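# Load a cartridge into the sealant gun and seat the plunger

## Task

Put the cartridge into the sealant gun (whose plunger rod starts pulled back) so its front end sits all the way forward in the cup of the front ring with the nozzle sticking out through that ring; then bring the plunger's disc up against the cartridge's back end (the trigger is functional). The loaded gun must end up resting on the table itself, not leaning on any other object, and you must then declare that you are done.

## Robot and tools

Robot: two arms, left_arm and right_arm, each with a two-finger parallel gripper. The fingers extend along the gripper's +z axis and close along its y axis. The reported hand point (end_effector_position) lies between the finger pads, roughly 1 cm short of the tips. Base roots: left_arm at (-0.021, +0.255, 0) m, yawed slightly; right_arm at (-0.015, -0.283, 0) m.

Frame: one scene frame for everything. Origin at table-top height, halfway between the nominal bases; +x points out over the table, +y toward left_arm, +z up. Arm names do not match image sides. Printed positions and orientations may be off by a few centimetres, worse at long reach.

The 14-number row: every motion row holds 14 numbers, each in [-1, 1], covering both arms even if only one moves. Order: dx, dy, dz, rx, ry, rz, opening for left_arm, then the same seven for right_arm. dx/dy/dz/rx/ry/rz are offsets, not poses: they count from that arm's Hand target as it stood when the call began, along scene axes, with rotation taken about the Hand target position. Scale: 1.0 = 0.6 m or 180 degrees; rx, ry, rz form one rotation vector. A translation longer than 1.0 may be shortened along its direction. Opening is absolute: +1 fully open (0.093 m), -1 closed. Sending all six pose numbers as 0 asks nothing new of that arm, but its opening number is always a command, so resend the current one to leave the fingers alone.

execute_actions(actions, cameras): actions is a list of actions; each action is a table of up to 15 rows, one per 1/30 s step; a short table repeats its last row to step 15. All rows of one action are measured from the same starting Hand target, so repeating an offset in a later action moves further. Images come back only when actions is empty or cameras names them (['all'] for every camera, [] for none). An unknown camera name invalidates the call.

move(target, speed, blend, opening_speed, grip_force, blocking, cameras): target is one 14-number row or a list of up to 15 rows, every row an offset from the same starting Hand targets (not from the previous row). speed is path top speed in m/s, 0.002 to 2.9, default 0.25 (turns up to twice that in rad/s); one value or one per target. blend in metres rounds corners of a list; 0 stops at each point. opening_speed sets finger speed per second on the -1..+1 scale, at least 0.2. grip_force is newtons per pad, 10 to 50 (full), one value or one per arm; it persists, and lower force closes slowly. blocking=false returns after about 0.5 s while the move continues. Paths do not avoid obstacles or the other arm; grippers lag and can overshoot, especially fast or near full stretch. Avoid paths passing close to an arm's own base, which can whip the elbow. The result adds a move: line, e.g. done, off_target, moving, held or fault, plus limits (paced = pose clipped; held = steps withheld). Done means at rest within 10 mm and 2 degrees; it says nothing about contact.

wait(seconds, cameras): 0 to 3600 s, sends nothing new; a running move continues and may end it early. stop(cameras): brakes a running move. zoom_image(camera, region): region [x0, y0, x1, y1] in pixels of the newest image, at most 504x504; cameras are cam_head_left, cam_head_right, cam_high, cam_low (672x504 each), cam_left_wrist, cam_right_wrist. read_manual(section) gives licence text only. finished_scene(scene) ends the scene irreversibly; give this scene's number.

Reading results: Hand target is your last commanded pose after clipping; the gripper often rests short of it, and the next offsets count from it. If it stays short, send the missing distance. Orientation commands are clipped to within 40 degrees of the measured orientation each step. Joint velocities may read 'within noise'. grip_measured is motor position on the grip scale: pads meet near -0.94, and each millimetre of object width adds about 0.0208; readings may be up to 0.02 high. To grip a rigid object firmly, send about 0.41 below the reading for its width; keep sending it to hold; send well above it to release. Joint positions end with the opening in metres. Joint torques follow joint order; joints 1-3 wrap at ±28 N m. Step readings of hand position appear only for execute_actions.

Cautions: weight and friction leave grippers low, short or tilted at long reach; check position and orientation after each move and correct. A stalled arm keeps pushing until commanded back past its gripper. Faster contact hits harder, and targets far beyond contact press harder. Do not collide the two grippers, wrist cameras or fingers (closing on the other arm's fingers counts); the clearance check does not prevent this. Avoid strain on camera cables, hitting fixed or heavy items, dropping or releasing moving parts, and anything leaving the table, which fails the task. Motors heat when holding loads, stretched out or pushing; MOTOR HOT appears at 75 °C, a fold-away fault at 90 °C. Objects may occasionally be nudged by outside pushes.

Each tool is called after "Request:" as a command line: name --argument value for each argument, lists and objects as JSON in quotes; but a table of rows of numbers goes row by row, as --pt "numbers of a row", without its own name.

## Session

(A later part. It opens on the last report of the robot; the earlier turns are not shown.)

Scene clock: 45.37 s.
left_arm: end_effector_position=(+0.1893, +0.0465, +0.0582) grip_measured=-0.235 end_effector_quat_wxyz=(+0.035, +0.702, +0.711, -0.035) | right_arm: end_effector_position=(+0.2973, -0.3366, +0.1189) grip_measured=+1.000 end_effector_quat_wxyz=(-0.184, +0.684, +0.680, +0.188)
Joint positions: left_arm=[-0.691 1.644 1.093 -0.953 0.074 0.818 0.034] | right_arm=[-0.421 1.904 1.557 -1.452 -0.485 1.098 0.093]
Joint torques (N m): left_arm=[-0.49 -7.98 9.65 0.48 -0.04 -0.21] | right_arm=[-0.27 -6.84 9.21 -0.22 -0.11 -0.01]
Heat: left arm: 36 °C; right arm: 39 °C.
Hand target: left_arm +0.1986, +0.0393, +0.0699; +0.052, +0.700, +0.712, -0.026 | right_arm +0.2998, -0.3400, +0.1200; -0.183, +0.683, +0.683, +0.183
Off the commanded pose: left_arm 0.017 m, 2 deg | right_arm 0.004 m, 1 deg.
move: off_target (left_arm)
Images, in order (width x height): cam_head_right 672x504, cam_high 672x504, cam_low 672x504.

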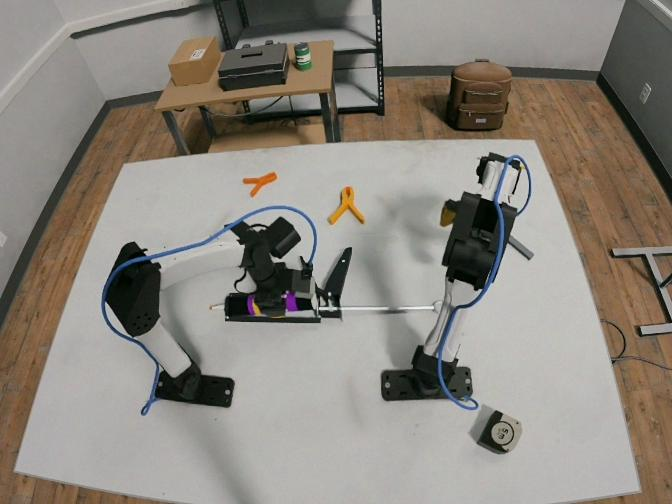

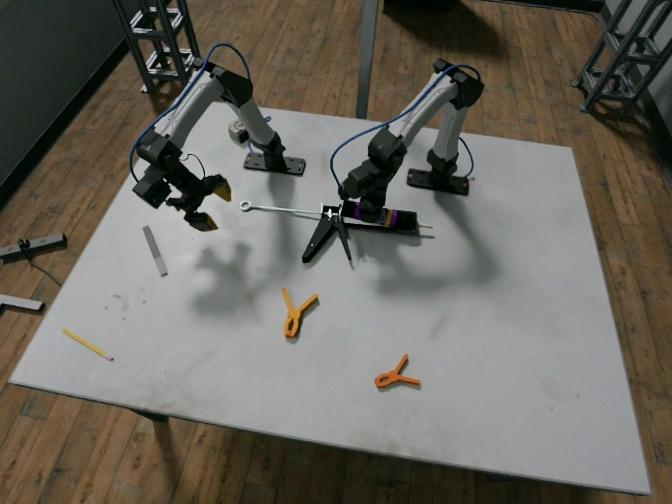

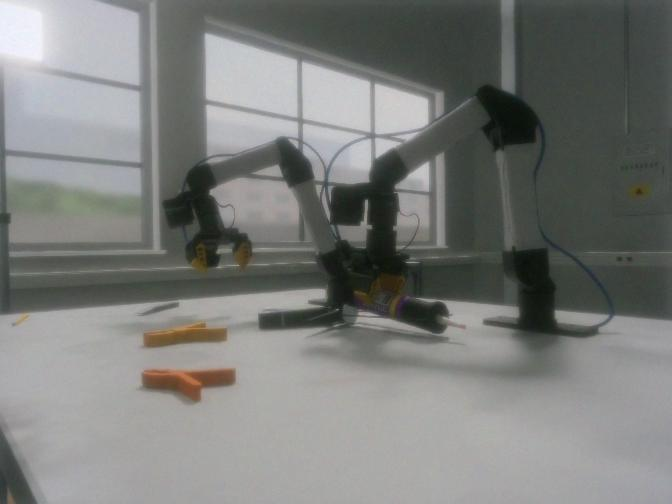

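Request:
move --target '[0.0, 0.0025, -0.014, 0.0222, 0.0004, 0.0, -0.3, 0,0,0,0,0,0,1]' --speed 0.08 --cameras '["cam_low", "cam_high", "cam_head_right", "cam_left_wrist"]'

Request:
zoom_image --camera "cam_low" --region '[320, 260, 470, 345]'

Request:
zoom_image --camera "cam_high" --region '[320, 180, 440, 270]'

Scene clock: 46.57 s.
left_arm: end_effector_position=(+0.1899, +0.0460, +0.0506) grip_measured=-0.235 end_effector_quat_wxyz=(+0.014, +0.703, +0.711, -0.015) | right_arm: end_effector_position=(+0.2973, -0.3366, +0.1189) grip_measured=+1.000 end_effector_quat_wxyz=(-0.184, +0.684, +0.680, +0.188)
Joint positions: left_arm=[-0.716 1.691 1.117 -0.969 0.03 0.797 0.034] | right_arm=[-0.421 1.904 1.557 -1.452 -0.485 1.098 0.093]
Joint torques (N m): left_arm=[-0.49 -8.31 9.42 0.32 -0.19 -0.19] | right_arm=[-0.25 -6.86 9.01 -0.2 -0.11 0.04]
Heat: left arm: 36 °C; right arm: 39 °C.
Hand target: left_arm +0.1987, +0.0407, +0.0616; +0.027, +0.701, +0.713, -0.002 | right_arm +0.2998, -0.3400, +0.1200; -0.183, +0.683, +0.683, +0.183
Off the commanded pose: left_arm 0.015 m, 2 deg | right_arm 0.004 m, 1 deg.
move: off_target (left_arm)
cam_left_wrist: T_world_to_cam=[[-0.99967, -0.02261, -0.01233, 0.19158], [-0.02563, 0.91939, 0.39251, -0.02088], [0.00246, 0.39269, -0.91967, 0.114]] pos_world=[0.1907, -0.02124, 0.1154]
Images, in order (width x height): cam_head_right 672x504, cam_high 672x504, cam_low 672x504, cam_left_wrist 672x504.

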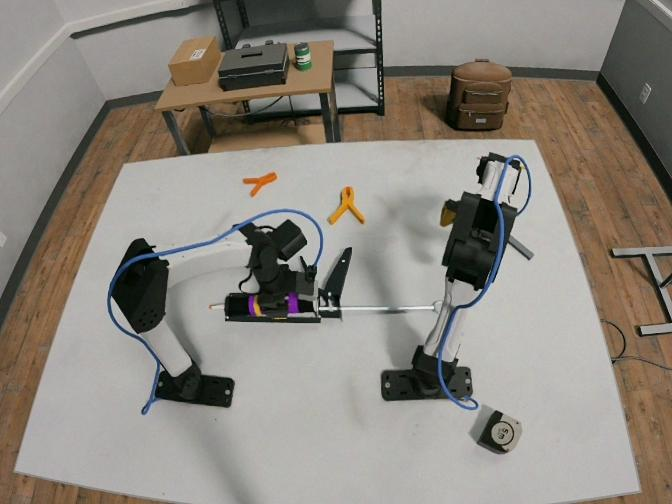

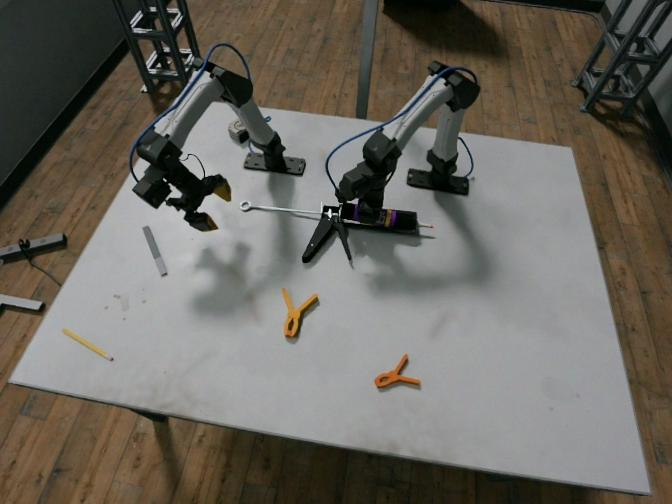

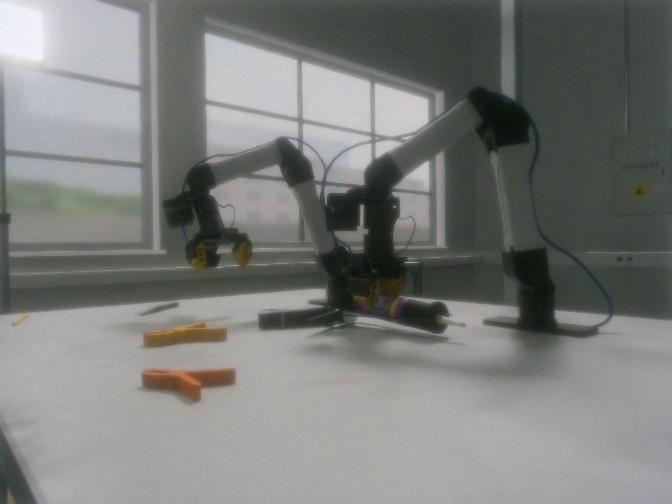

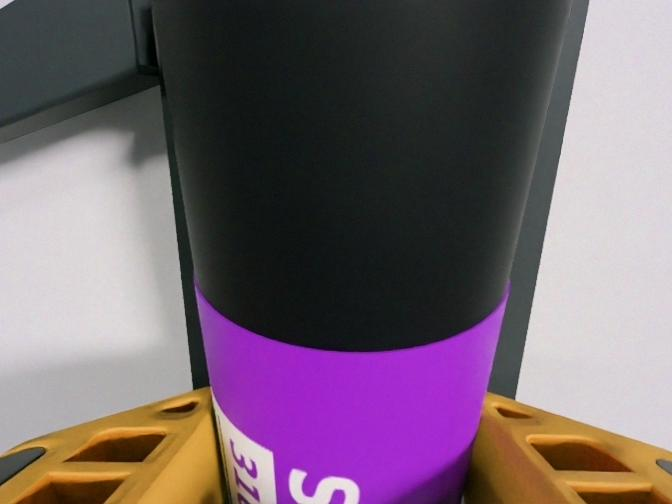

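Scaled by 3.360 from the camera's image (finer frame: 960x720).

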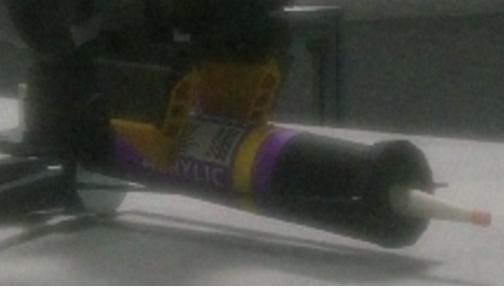

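Scaled by 4.200 from the camera's image (finer frame: 960x720).

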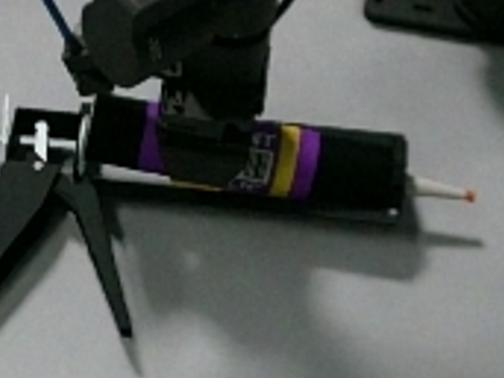

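Request:
move --target '[0.0, 0.0, 0.0, 0, 0, 0, 0.4, 0,0,0,0,0,0,1]' --speed 0.1 --opening_speed 0.4 --cameras '["cam_low", "cam_high", "cam_left_wrist"]'

Request:
zoom_image --camera "cam_low" --region '[320, 260, 470, 345]'

Request:
zoom_image --camera "cam_high" --region '[320, 180, 440, 270]'

Scene clock: 48.77 s.
left_arm: end_effector_position=(+0.1941, +0.0446, +0.0558) grip_measured=+0.398 end_effector_quat_wxyz=(+0.019, +0.702, +0.711, -0.009) | right_arm: end_effector_position=(+0.2973, -0.3366, +0.1189) grip_measured=+1.000 end_effector_quat_wxyz=(-0.184, +0.684, +0.680, +0.188)
Joint positions: left_arm=[-0.716 1.691 1.138 -0.981 0.018 0.795 0.064] | right_arm=[-0.421 1.904 1.557 -1.452 -0.485 1.098 0.093]
Joint torques (N m): left_arm=[-0.51 -8.21 7.69 0.45 -0.06 -0.19] | right_arm=[-0.18 -6.89 9.21 -0.2 -0.12 0.02]
Heat: left arm: 37 °C; right arm: 39 °C.
Hand target: left_arm +0.1986, +0.0408, +0.0615; +0.027, +0.701, +0.712, -0.002 | right_arm +0.2998, -0.3400, +0.1200; -0.183, +0.683, +0.683, +0.183
Off the commanded pose: left_arm 0.008 m, 1 deg | right_arm 0.004 m, 1 deg.
move: done
cam_left_wrist: T_world_to_cam=[[-0.99934, -0.02441, -0.02682, 0.19656], [-0.03301, 0.91859, 0.39382, -0.02016], [0.01502, 0.39445, -0.9188, 0.11676]] pos_world=[0.19401, -0.02274, 0.12049]
Images, in order (width x height): cam_high 672x504, cam_low 672x504, cam_left_wrist 672x504.

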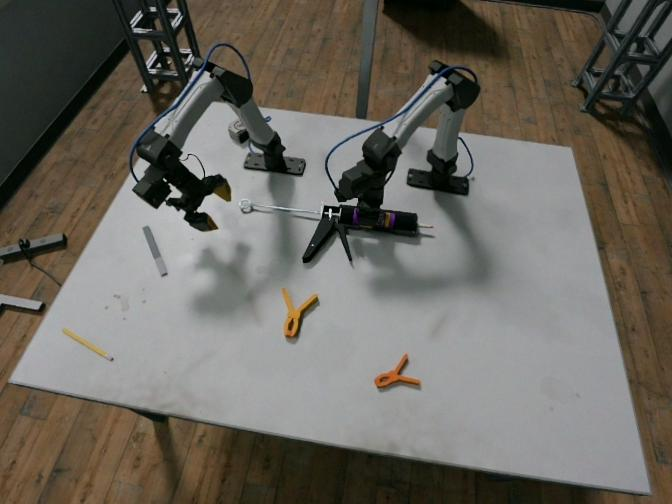

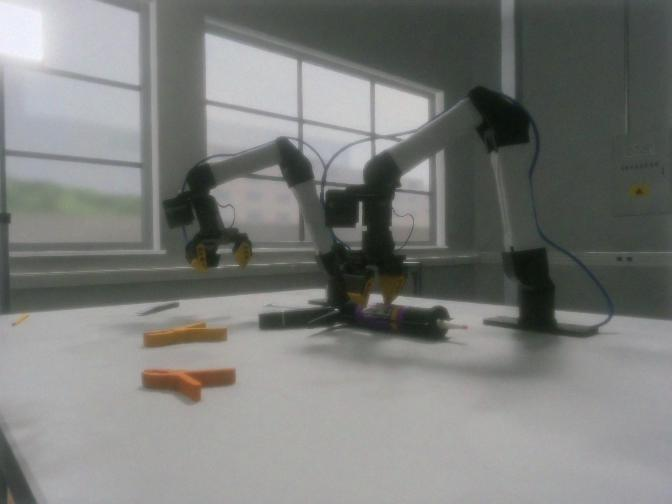

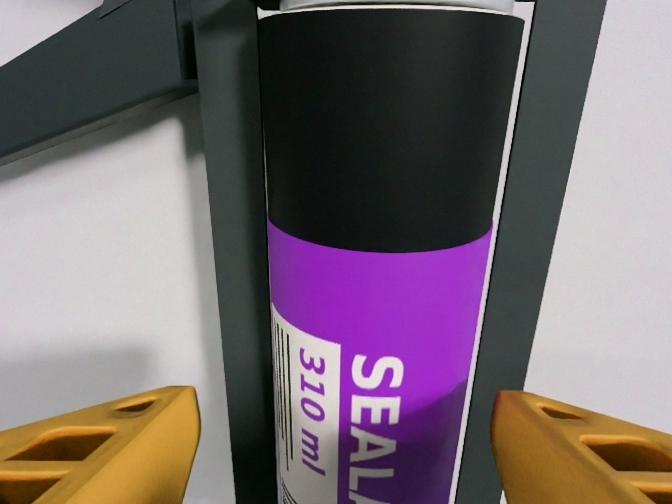

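Scaled by 3.360 from the camera's image (finer frame: 960x720).

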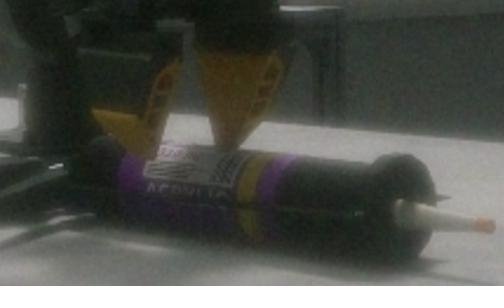

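Scaled by 4.200 from the camera's image (finer frame: 960x720).

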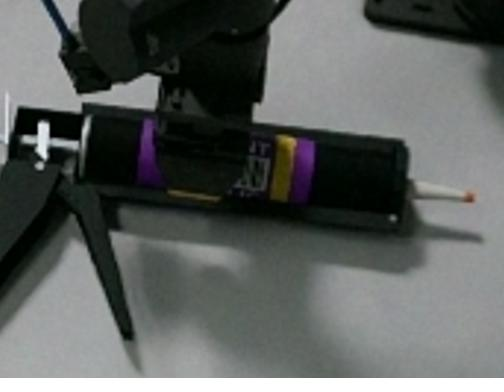

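Request:
move --pt "0.0 0.0 0.06 0 0 0 0.6 -0.1663 0.0667 0 -0.1667 0 0.0167 0.6" --pt "-0.005 -0.02 0.18 0 0 0 0.6 -0.1663 0.0667 0 -0.1667 0 0.0167 0.6" --speed '[0.15, 0.4]' --blend '[0.02, 0]' --cameras '["cam_low", "cam_high", "cam_left_wrist", "cam_right_wrist", "cam_head_right"]'

Request:
zoom_image --camera "cam_left_wrist" --region '[180, 0, 480, 200]'

Request:
zoom_image --camera "cam_low" --region '[320, 260, 470, 345]'

Scene clock: 52.20 s.
left_arm: end_effector_position=(+0.1929, +0.0311, +0.1677) grip_measured=+0.599 end_effector_quat_wxyz=(+0.028, +0.704, +0.710, -0.009) | right_arm: end_effector_position=(+0.2013, -0.2991, +0.1204) grip_measured=+0.601 end_effector_quat_wxyz=(-0.014, +0.687, +0.727, -0.003)
Joint positions: left_arm=[-0.751 1.668 1.561 -1.407 0.017 0.764 0.074] | right_arm=[-0.085 1.382 1.102 -1.316 -0.013 1.429 0.074]
Joint torques (N m): left_arm=[-0.5 -6.69 8.14 0.47 -0.07 -0.24] | right_arm=[0.5 -5.55 5.55 0.5 0.24 0.16]
Heat: left arm: 37 °C; right arm: 39 °C.
Hand target: left_arm +0.1956, +0.0288, +0.1695; +0.027, +0.701, +0.713, -0.002 | right_arm +0.2001, -0.2999, +0.1200; -0.005, +0.689, +0.725, -0.005
Off the commanded pose: left_arm 0.004 m, 1 deg | right_arm 0.002 m, 1 deg.
move: done
cam_left_wrist: T_world_to_cam=[[-0.99896, -0.0211, -0.04032, 0.20019], [-0.03489, 0.92392, 0.381, -0.04944], [0.02921, 0.38202, -0.92369, 0.2234]] pos_world=[0.19173, -0.03545, 0.23326]
cam_right_wrist: T_world_to_cam=[[-0.9983, -0.05774, 0.0086, 0.18336], [-0.04788, 0.89415, 0.4452, 0.26047], [-0.03339, 0.44402, -0.89539, 0.3329]] pos_world=[0.20663, -0.37013, 0.18054]
Images, in order (width x height): cam_head_right 672x504, cam_high 672x504, cam_low 672x504, cam_left_wrist 672x504, cam_right_wrist 672x504.

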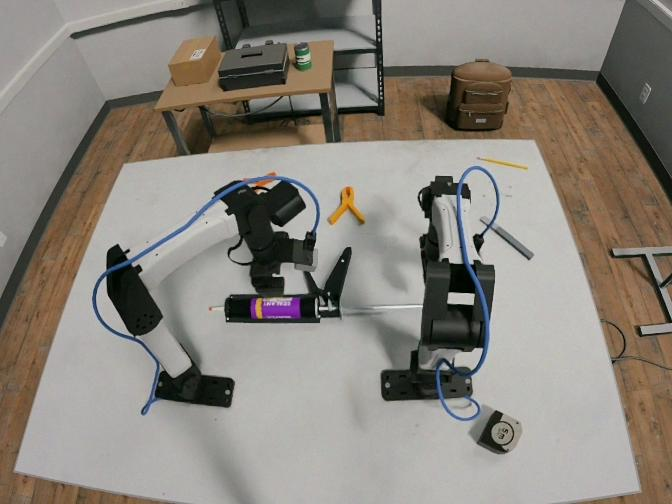

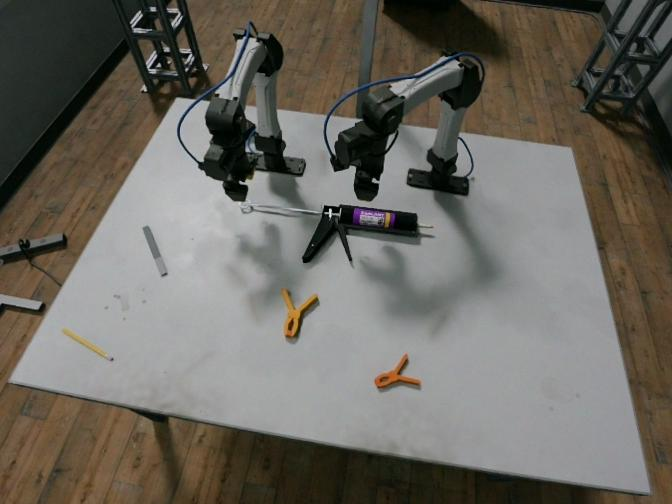

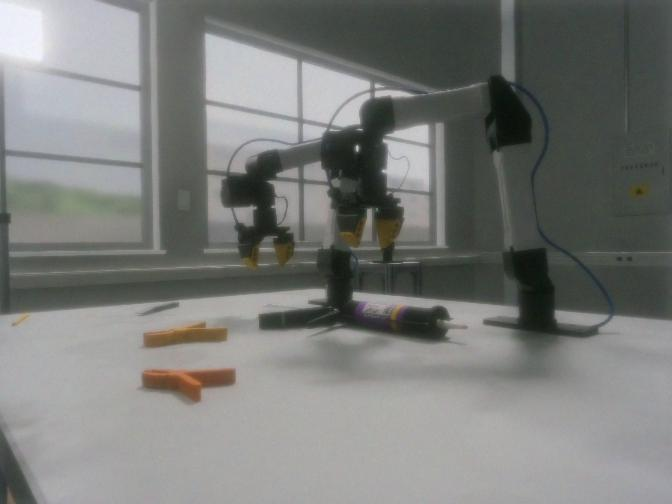

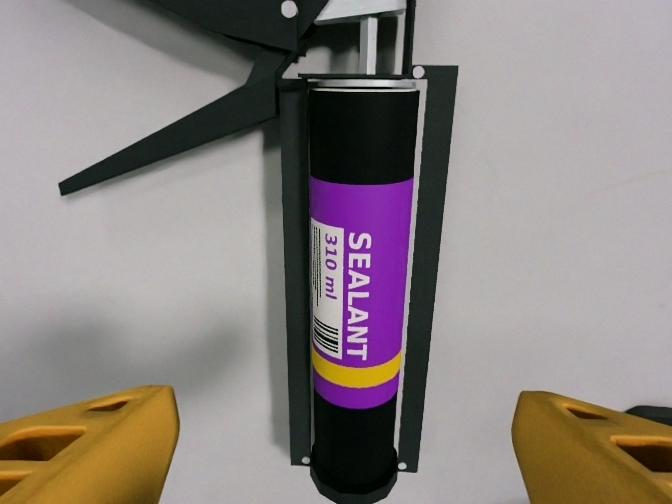

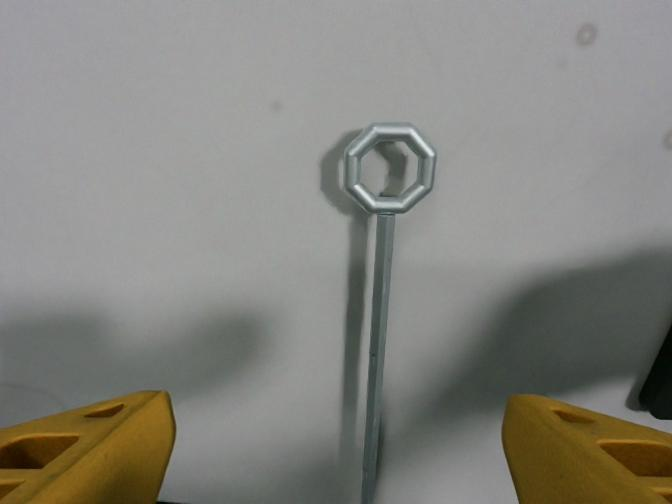

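Scaled by 1.680 from the camera's image (finer frame: 960x720).

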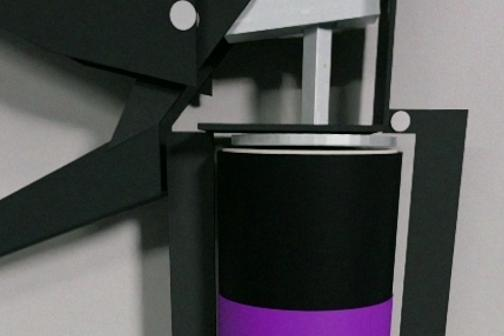

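Scaled by 3.360 from the camera's image (finer frame: 960x720).

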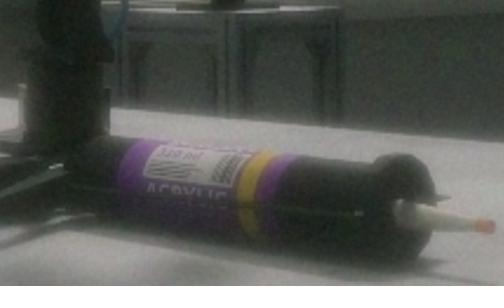

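Request:
move --pt "0 0 0 0 0 0 0.6 -0.0355 0.0483 -0.08 0 0 0 0.3" --pt "0 0 0 0 0 0 0.6 -0.0355 0.0483 -0.168 0 0 0 0.3" --pt "0 0 0 0 0 0 0.6 -0.0355 0.0483 -0.168 0 0 0 -1" --speed '[0.3, 0.2, 0.2]' --blend '[0.02, 0, 0]' --opening_speed 1.5 --cameras '["cam_low", "cam_left_wrist", "cam_right_wrist"]'

Request:
zoom_image --camera "cam_left_wrist" --region '[180, 0, 480, 200]'

Scene clock: 55.60 s.
left_arm: end_effector_position=(+0.1929, +0.0312, +0.1676) grip_measured=+0.599 end_effector_quat_wxyz=(+0.028, +0.703, +0.710, -0.009) | right_arm: end_effector_position=(+0.1812, -0.2705, +0.0241) grip_measured=-0.921 end_effector_quat_wxyz=(-0.005, +0.687, +0.727, +0.003)
Joint positions: left_arm=[-0.751 1.668 1.561 -1.407 0.017 0.763 0.074] | right_arm=[0.053 1.371 0.698 -0.9 -0.012 1.568 0.001]
Joint torques (N m): left_arm=[-0.47 -6.69 8.14 0.45 -0.07 -0.23] | right_arm=[0.57 -2.65 5.12 0.52 0.16 0.17]
Heat: left arm: 37 °C; right arm: 39 °C.
Hand target: left_arm +0.1956, +0.0288, +0.1695; +0.027, +0.701, +0.713, -0.002 | right_arm +0.1787, -0.2709, +0.0192; -0.005, +0.689, +0.725, -0.005
Off the commanded pose: left_arm 0.004 m, 1 deg | right_arm 0.006 m, 1 deg.
move: done
cam_left_wrist: T_world_to_cam=[[-0.99897, -0.02152, -0.04006, 0.20011], [-0.03518, 0.92383, 0.38117, -0.04951], [0.02881, 0.38219, -0.92363, 0.22344]] pos_world=[0.19173, -0.03535, 0.23327]
cam_right_wrist: T_world_to_cam=[[-0.9983, -0.05696, -0.01219, 0.16651], [-0.05649, 0.89589, 0.44067, 0.279], [-0.01418, 0.44061, -0.89758, 0.22891]] pos_world=[0.18523, -0.34133, 0.08455]

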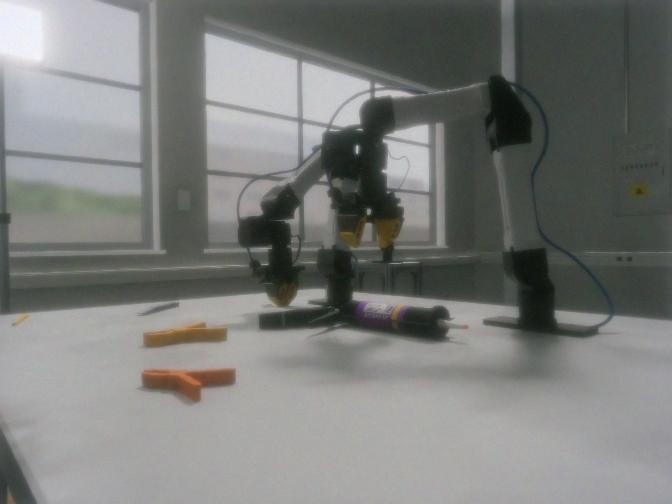

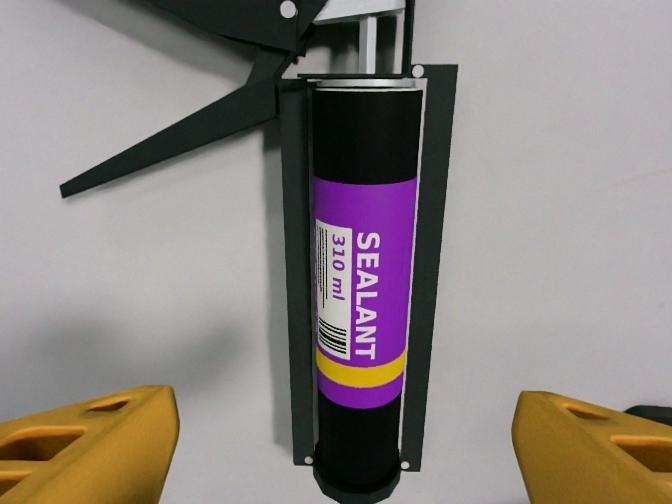

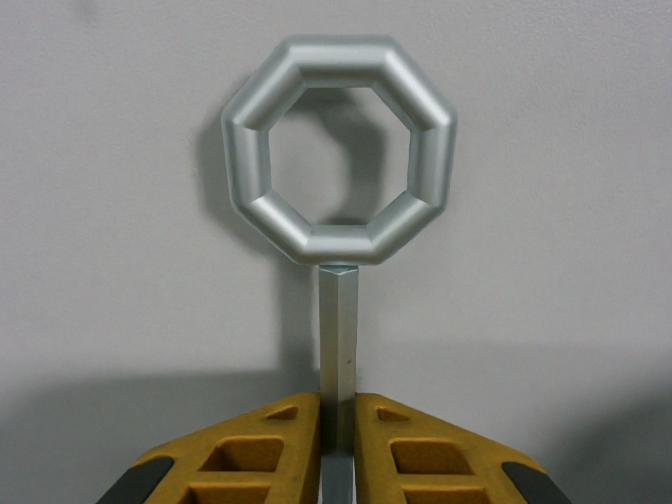

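Scaled by 1.680 from the camera's image (finer frame: 960x720).

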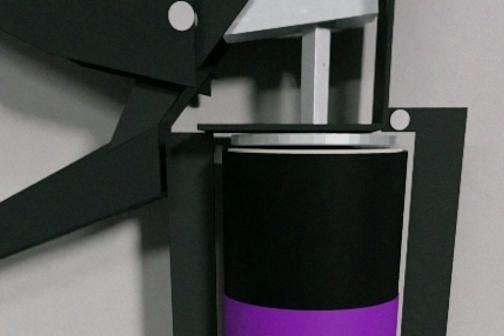

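Request:
move --target '[0,0,0,0,0,0,0.6, -0.0007, 0.0167, 0.003, 0, 0, 0, -1]' --speed 0.04 --cameras '["cam_left_wrist", "cam_right_wrist"]'

Request:
zoom_image --camera "cam_left_wrist" --region '[180, 0, 480, 200]'

Request:
zoom_image --camera "cam_left_wrist" --region '[260, 400, 460, 504]'

Scene clock: 56.53 s.
left_arm: end_effector_position=(+0.1929, +0.0312, +0.1676) grip_measured=+0.599 end_effector_quat_wxyz=(+0.028, +0.703, +0.710, -0.009) | right_arm: end_effector_position=(+0.1808, -0.2650, +0.0241) grip_measured=-0.921 end_effector_quat_wxyz=(+0.002, +0.688, +0.726, -0.003)
Joint positions: left_arm=[-0.751 1.668 1.561 -1.407 0.017 0.763 0.074] | right_arm=[0.097 1.371 0.698 -0.9 0.008 1.615 0.001]
Joint torques (N m): left_arm=[-0.49 -6.67 8.16 0.45 -0.07 -0.23] | right_arm=[1.1 -2.77 5.72 0.46 0.03 0.21]
Heat: left arm: 37 °C; right arm: 39 °C.
Hand target: left_arm +0.1956, +0.0288, +0.1695; +0.027, +0.701, +0.713, -0.002 | right_arm +0.1783, -0.2609, +0.0210; -0.005, +0.689, +0.725, -0.005
Off the commanded pose: left_arm 0.004 m, 1 deg | right_arm 0.006 m, 1 deg.
move: done
cam_left_wrist: T_world_to_cam=[[-0.99897, -0.02152, -0.04006, 0.20011], [-0.03518, 0.92383, 0.38117, -0.04951], [0.02881, 0.38219, -0.92363, 0.22344]] pos_world=[0.19173, -0.03535, 0.23327]
cam_right_wrist: T_world_to_cam=[[-0.99841, -0.05503, -0.01242, 0.16689], [-0.05511, 0.90427, 0.42339, 0.27648], [-0.01207, 0.4234, -0.90586, 0.2218]] pos_world=[0.18454, -0.33474, 0.08593]

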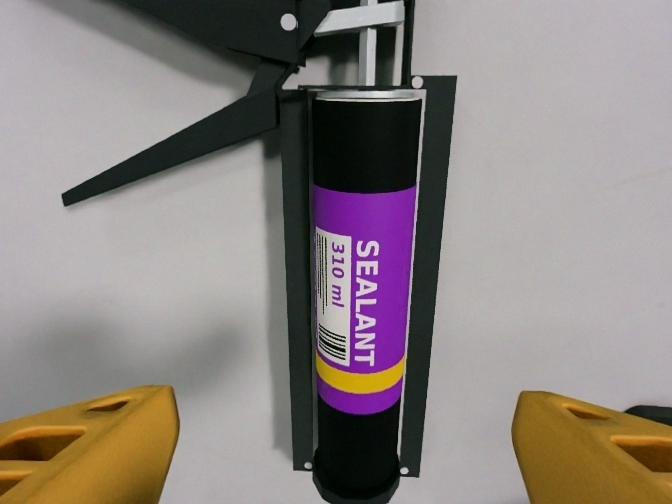

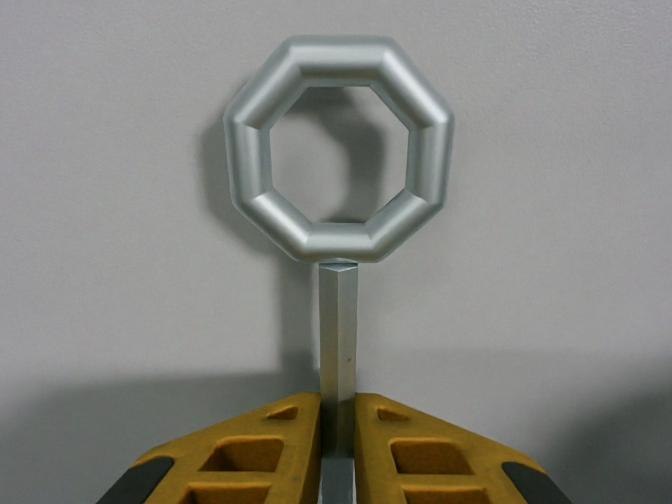

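Scaled by 1.680 from the camera's image (finer frame: 960x720).

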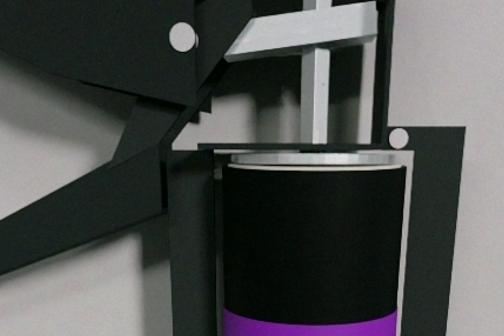

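Scaled by 2.520 from the camera's image (finer frame: 960x720).

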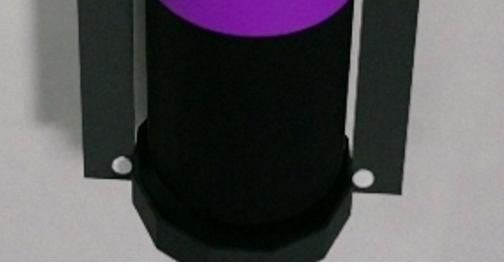

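Request:
move --pt "-0.0115 0.355 -0.06 0 0 0 -0.316 0 0 0 0 0 0 -1" --pt "-0.0115 0.355 -0.2375 0 0 0 -0.316 0 0 0 0 0 0 -1" --pt "-0.0115 0.325 -0.2375 0 0 0 -0.316 0 0 0 0 0 0 -1" --speed '[0.4, 0.25, 0.08]' --blend '[0.02, 0, 0]' --cameras '["all"]'

Request:
zoom_image --camera "cam_high" --region '[320, 170, 460, 270]'

Scene clock: 60.30 s.
left_arm: end_effector_position=(+0.1900, +0.2285, +0.0311) grip_measured=-0.315 end_effector_quat_wxyz=(+0.024, +0.703, +0.711, +0.007) | right_arm: end_effector_position=(+0.1808, -0.2650, +0.0241) grip_measured=-0.921 end_effector_quat_wxyz=(+0.002, +0.688, +0.726, -0.003)
Joint positions: left_arm=[-0.062 1.379 0.734 -0.879 0.018 1.451 0.03] | right_arm=[0.097 1.371 0.698 -0.9 0.008 1.615 0.001]
Joint torques (N m): left_arm=[-0.54 -3.85 4.72 0.63 0.32 -0.24] | right_arm=[1.07 -2.84 5.61 0.45 -0.02 0.24]
Heat: left arm: 36 °C; right arm: 39 °C.
Hand target: left_arm +0.1888, +0.2238, +0.0271; +0.027, +0.701, +0.713, -0.002 | right_arm +0.1783, -0.2609, +0.0210; -0.005, +0.689, +0.725, -0.005
Off the commanded pose: left_arm 0.006 m, 1 deg | right_arm 0.006 m, 1 deg.
move: done
cam_left_wrist: T_world_to_cam=[[-0.9981, -0.02209, -0.05752, 0.19656], [-0.04366, 0.91224, 0.40731, -0.17638], [0.04347, 0.40905, -0.91148, 0.01264]] pos_world=[0.18794, 0.16008, 0.09467]
cam_right_wrist: T_world_to_cam=[[-0.99843, -0.05458, -0.01244, 0.16704], [-0.05471, 0.9043, 0.42339, 0.27641], [-0.01186, 0.4234, -0.90586, 0.22176]] pos_world=[0.18454, -0.33474, 0.08593]

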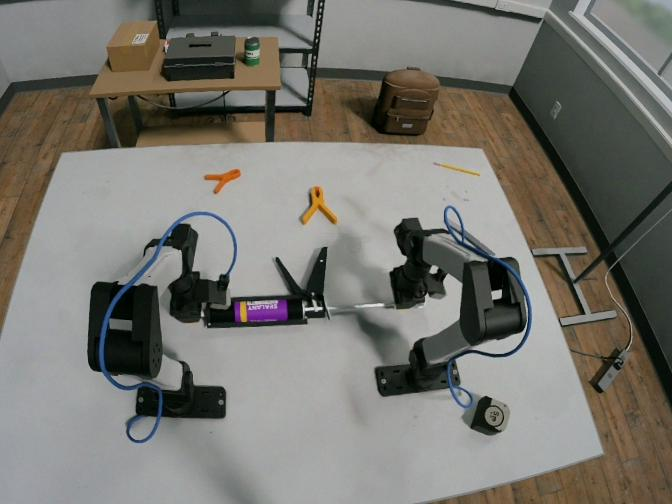

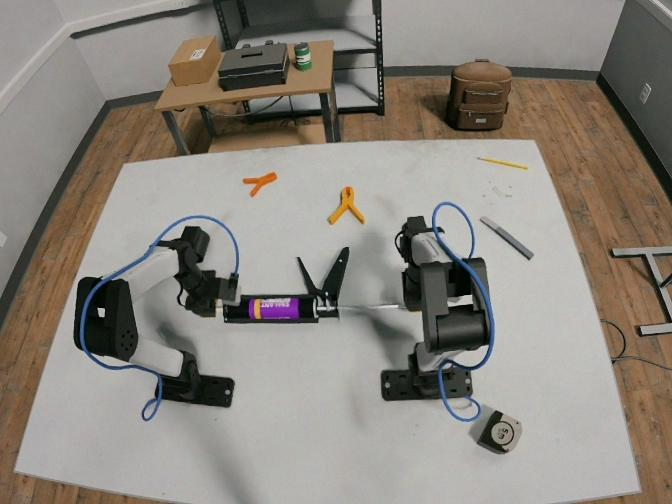

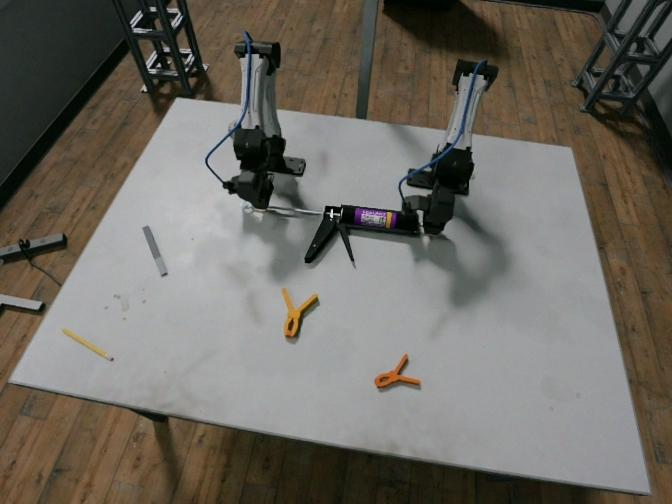

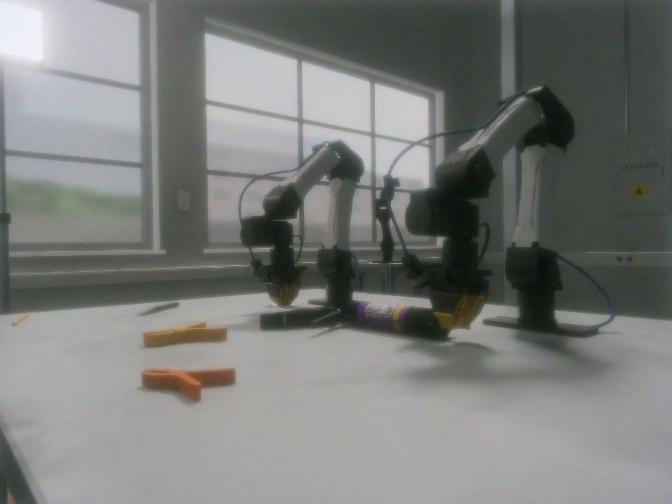

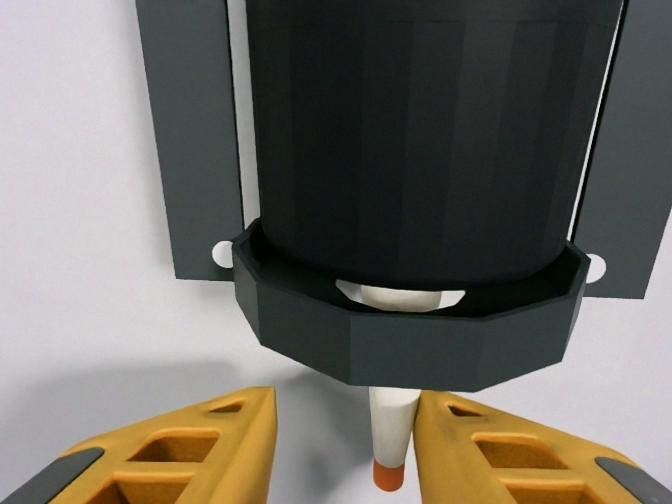

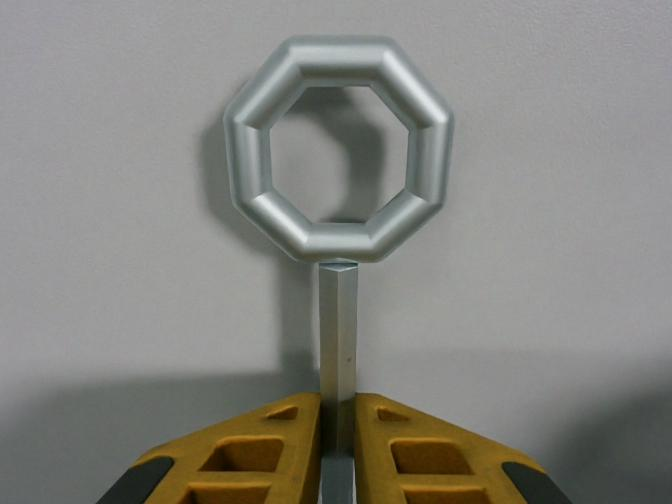

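Scaled by 3.600 from the camera's image (finer frame: 960x720).

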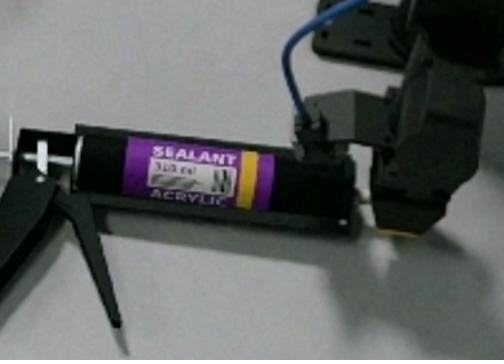

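Request:
move --pt "-0.0125 -0.0192 -0.0077 0 0 0 -0.316 0 0 0 0 0 0 -1" --pt "-0.0125 -0.0192 -0.0077 0 0 0 -1 0 0 0 0 0 0 -1" --speed 0.1 --grip_force '[30, 50]' --cameras '["cam_left_wrist", "cam_low"]'

Request:
zoom_image --camera "cam_low" --region '[320, 260, 500, 360]'

Scene clock: 64.20 s.
left_arm: end_effector_position=(+0.1829, +0.2163, +0.0243) grip_measured=-0.848 end_effector_quat_wxyz=(+0.021, +0.703, +0.711, +0.003) | right_arm: end_effector_position=(+0.1808, -0.2650, +0.0241) grip_measured=-0.921 end_effector_quat_wxyz=(+0.002, +0.688, +0.725, -0.003)
Joint positions: left_arm=[-0.123 1.379 0.704 -0.858 0.018 1.388 0.005] | right_arm=[0.097 1.371 0.698 -0.9 0.008 1.615 0.001]
Joint torques (N m): left_arm=[-0.54 -5.14 4.37 0.6 0.28 -0.22] | right_arm=[1.02 -2.85 5.55 0.46 -0.05 0.16]
Heat: left arm: 36 °C; right arm: 39 °C.
Hand target: left_arm +0.1814, +0.2123, +0.0225; +0.027, +0.701, +0.713, -0.002 | right_arm +0.1783, -0.2609, +0.0210; -0.005, +0.689, +0.725, -0.005
Off the commanded pose: left_arm 0.005 m, 1 deg | right_arm 0.006 m, 1 deg.
grip_force (N): 30, 50
move: done
cam_left_wrist: T_world_to_cam=[[-0.99861, -0.02328, -0.04726, 0.18888], [-0.04051, 0.91286, 0.40626, -0.16347], [0.03368, 0.40761, -0.91253, 0.01386]] pos_world=[0.18153, 0.14797, 0.08798]
Images, in order (width x height): cam_low 672x504, cam_left_wrist 672x504.

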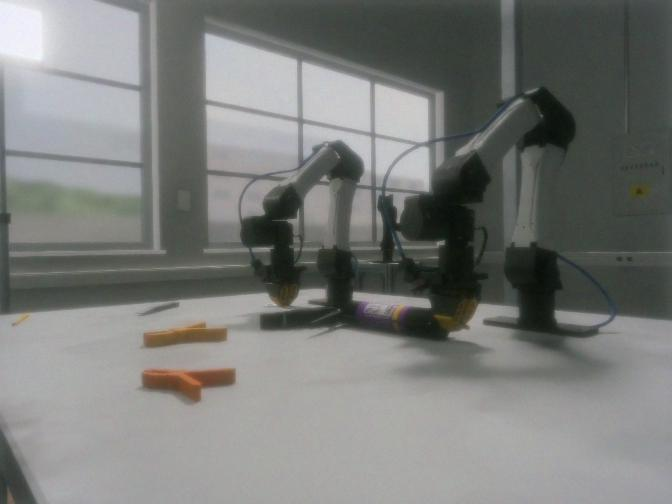

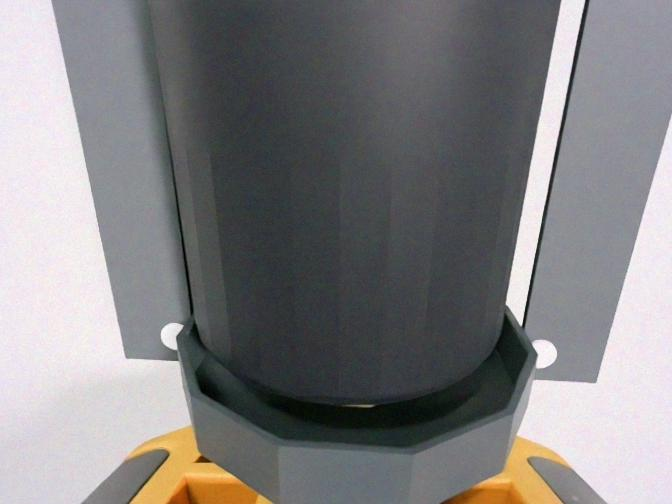

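Scaled by 2.800 from the camera's image (finer frame: 960x720).

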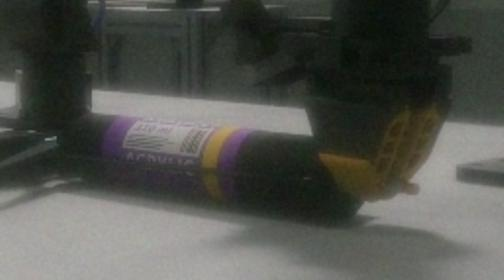

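Request:
move --target '[0.0, 0.0, 0.0167, 0.0133, 0, 0, -1, 0,0,0,0,0,0,-1]' --speed 0.05 --cameras '["cam_left_wrist", "cam_low"]'

Request:
zoom_image --camera "cam_low" --region '[320, 260, 500, 360]'

Scene clock: 65.40 s.
left_arm: end_effector_position=(+0.1794, +0.2157, +0.0244) grip_measured=-0.863 end_effector_quat_wxyz=(+0.007, +0.701, +0.713, +0.012) | right_arm: end_effector_position=(+0.1808, -0.2650, +0.0241) grip_measured=-0.921 end_effector_quat_wxyz=(+0.002, +0.688, +0.725, -0.003)
Joint positions: left_arm=[-0.154 1.378 0.704 -0.873 -0.011 1.354 0.004] | right_arm=[0.097 1.371 0.698 -0.9 0.008 1.615 0.001]
Joint torques (N m): left_arm=[-0.91 -5.96 7.39 0.2 0.12 -0.22] | right_arm=[1.11 -2.8 5.76 0.47 0 0.19]
Heat: left arm: 36 °C; right arm: 39 °C.
Hand target: left_arm +0.1813, +0.2122, +0.0325; +0.013, +0.702, +0.712, +0.013 | right_arm +0.1783, -0.2609, +0.0210; -0.005, +0.689, +0.725, -0.005
Off the commanded pose: left_arm 0.009 m, 1 deg | right_arm 0.006 m, 1 deg.
grip_force (N): 30, 50
move: done
cam_left_wrist: T_world_to_cam=[[-0.99882, -0.02704, -0.04047, 0.18602], [-0.04196, 0.89977, 0.43433, -0.16077], [0.02467, 0.43552, -0.89984, 0.00962]] pos_world=[0.17882, 0.14549, 0.08602]
Images, in order (width x height): cam_low 672x504, cam_left_wrist 672x504.

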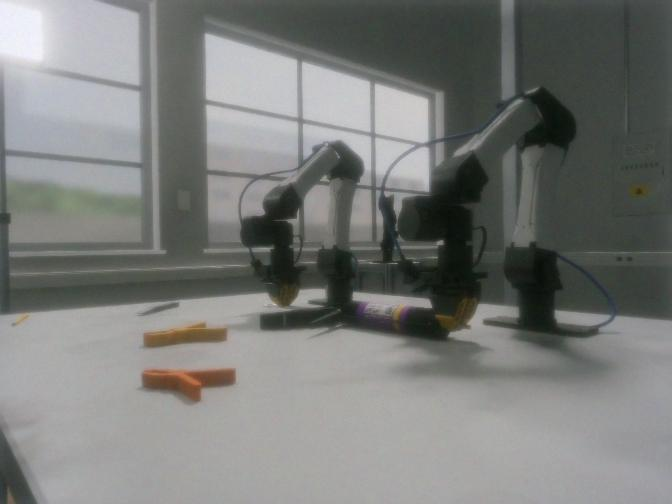

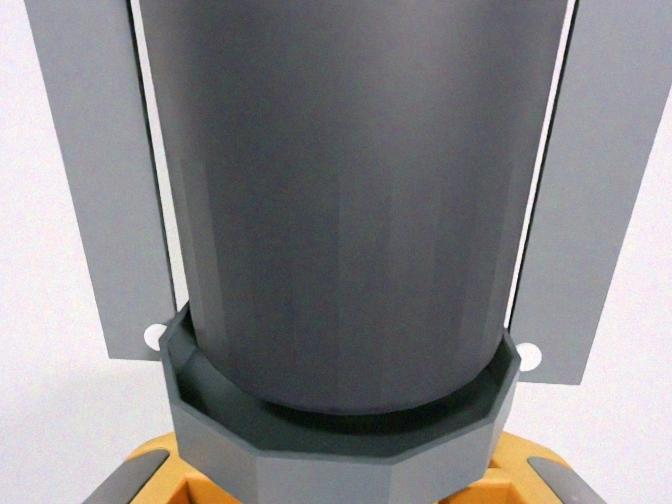

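Scaled by 2.800 from the camera's image (finer frame: 960x720).

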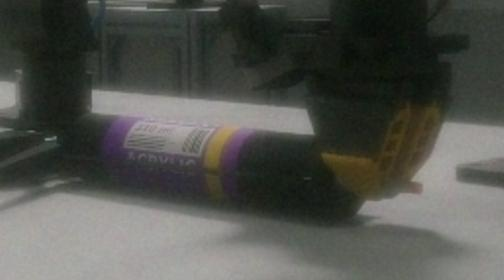

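Request:
move --target '[0.004, 0.002, 0.018, 0.0, 0, 0, -1, 0,0,0,0,0,0,-1]' --speed 0.05 --cameras '["cam_left_wrist", "cam_low"]'

Request:
zoom_image --camera "cam_low" --region '[320, 260, 500, 360]'

Scene clock: 66.20 s.
left_arm: end_effector_position=(+0.1788, +0.2158, +0.0322) grip_measured=-0.864 end_effector_quat_wxyz=(+0.002, +0.701, +0.713, +0.008) | right_arm: end_effector_position=(+0.1807, -0.2647, +0.0241) grip_measured=-0.921 end_effector_quat_wxyz=(+0.002, +0.688, +0.726, -0.003)
Joint positions: left_arm=[-0.154 1.372 0.734 -0.919 -0.011 1.354 0.004] | right_arm=[0.099 1.371 0.698 -0.9 0.008 1.616 0.001]
Joint torques (N m): left_arm=[-0.25 -6.35 8.21 0.16 0.12 -0.12] | right_arm=[0.87 -2.89 5.75 0.47 0.01 0.18]
Heat: left arm: 36 °C; right arm: 39 °C.
Hand target: left_arm +0.1838, +0.2134, +0.0433; +0.013, +0.702, +0.712, +0.013 | right_arm +0.1783, -0.2609, +0.0210; -0.005, +0.689, +0.725, -0.005
Off the commanded pose: left_arm 0.012 m, 1 deg | right_arm 0.006 m, 1 deg.
grip_force (N): 30, 50
move: off_target (left_arm)
cam_left_wrist: T_world_to_cam=[[-0.99921, -0.02689, -0.02931, 0.18543], [-0.037, 0.8988, 0.43679, -0.16505], [0.0146, 0.43753, -0.89909, 0.01791]] pos_world=[0.17891, 0.1455, 0.09363]
Images, in order (width x height): cam_low 672x504, cam_left_wrist 672x504.

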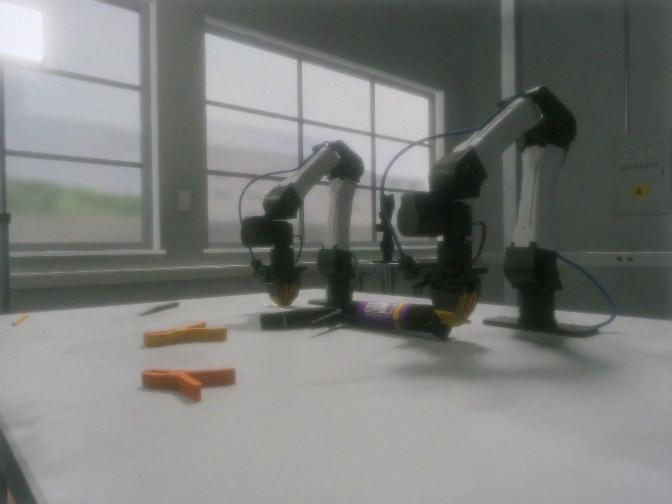

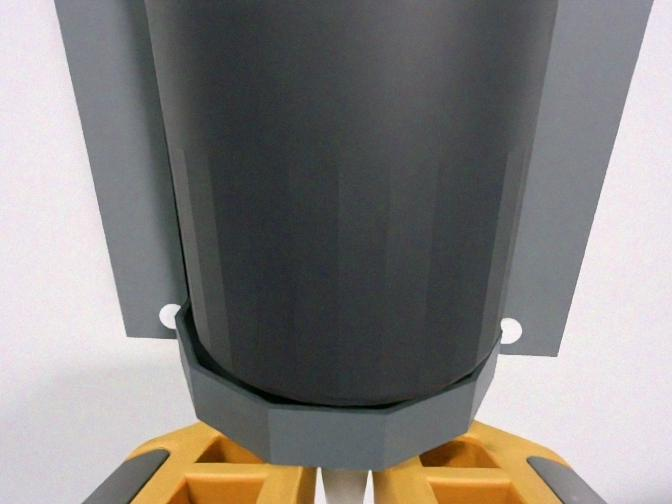

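Scaled by 2.800 from the camera's image (finer frame: 960x720).

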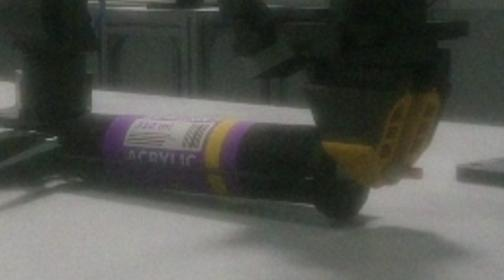

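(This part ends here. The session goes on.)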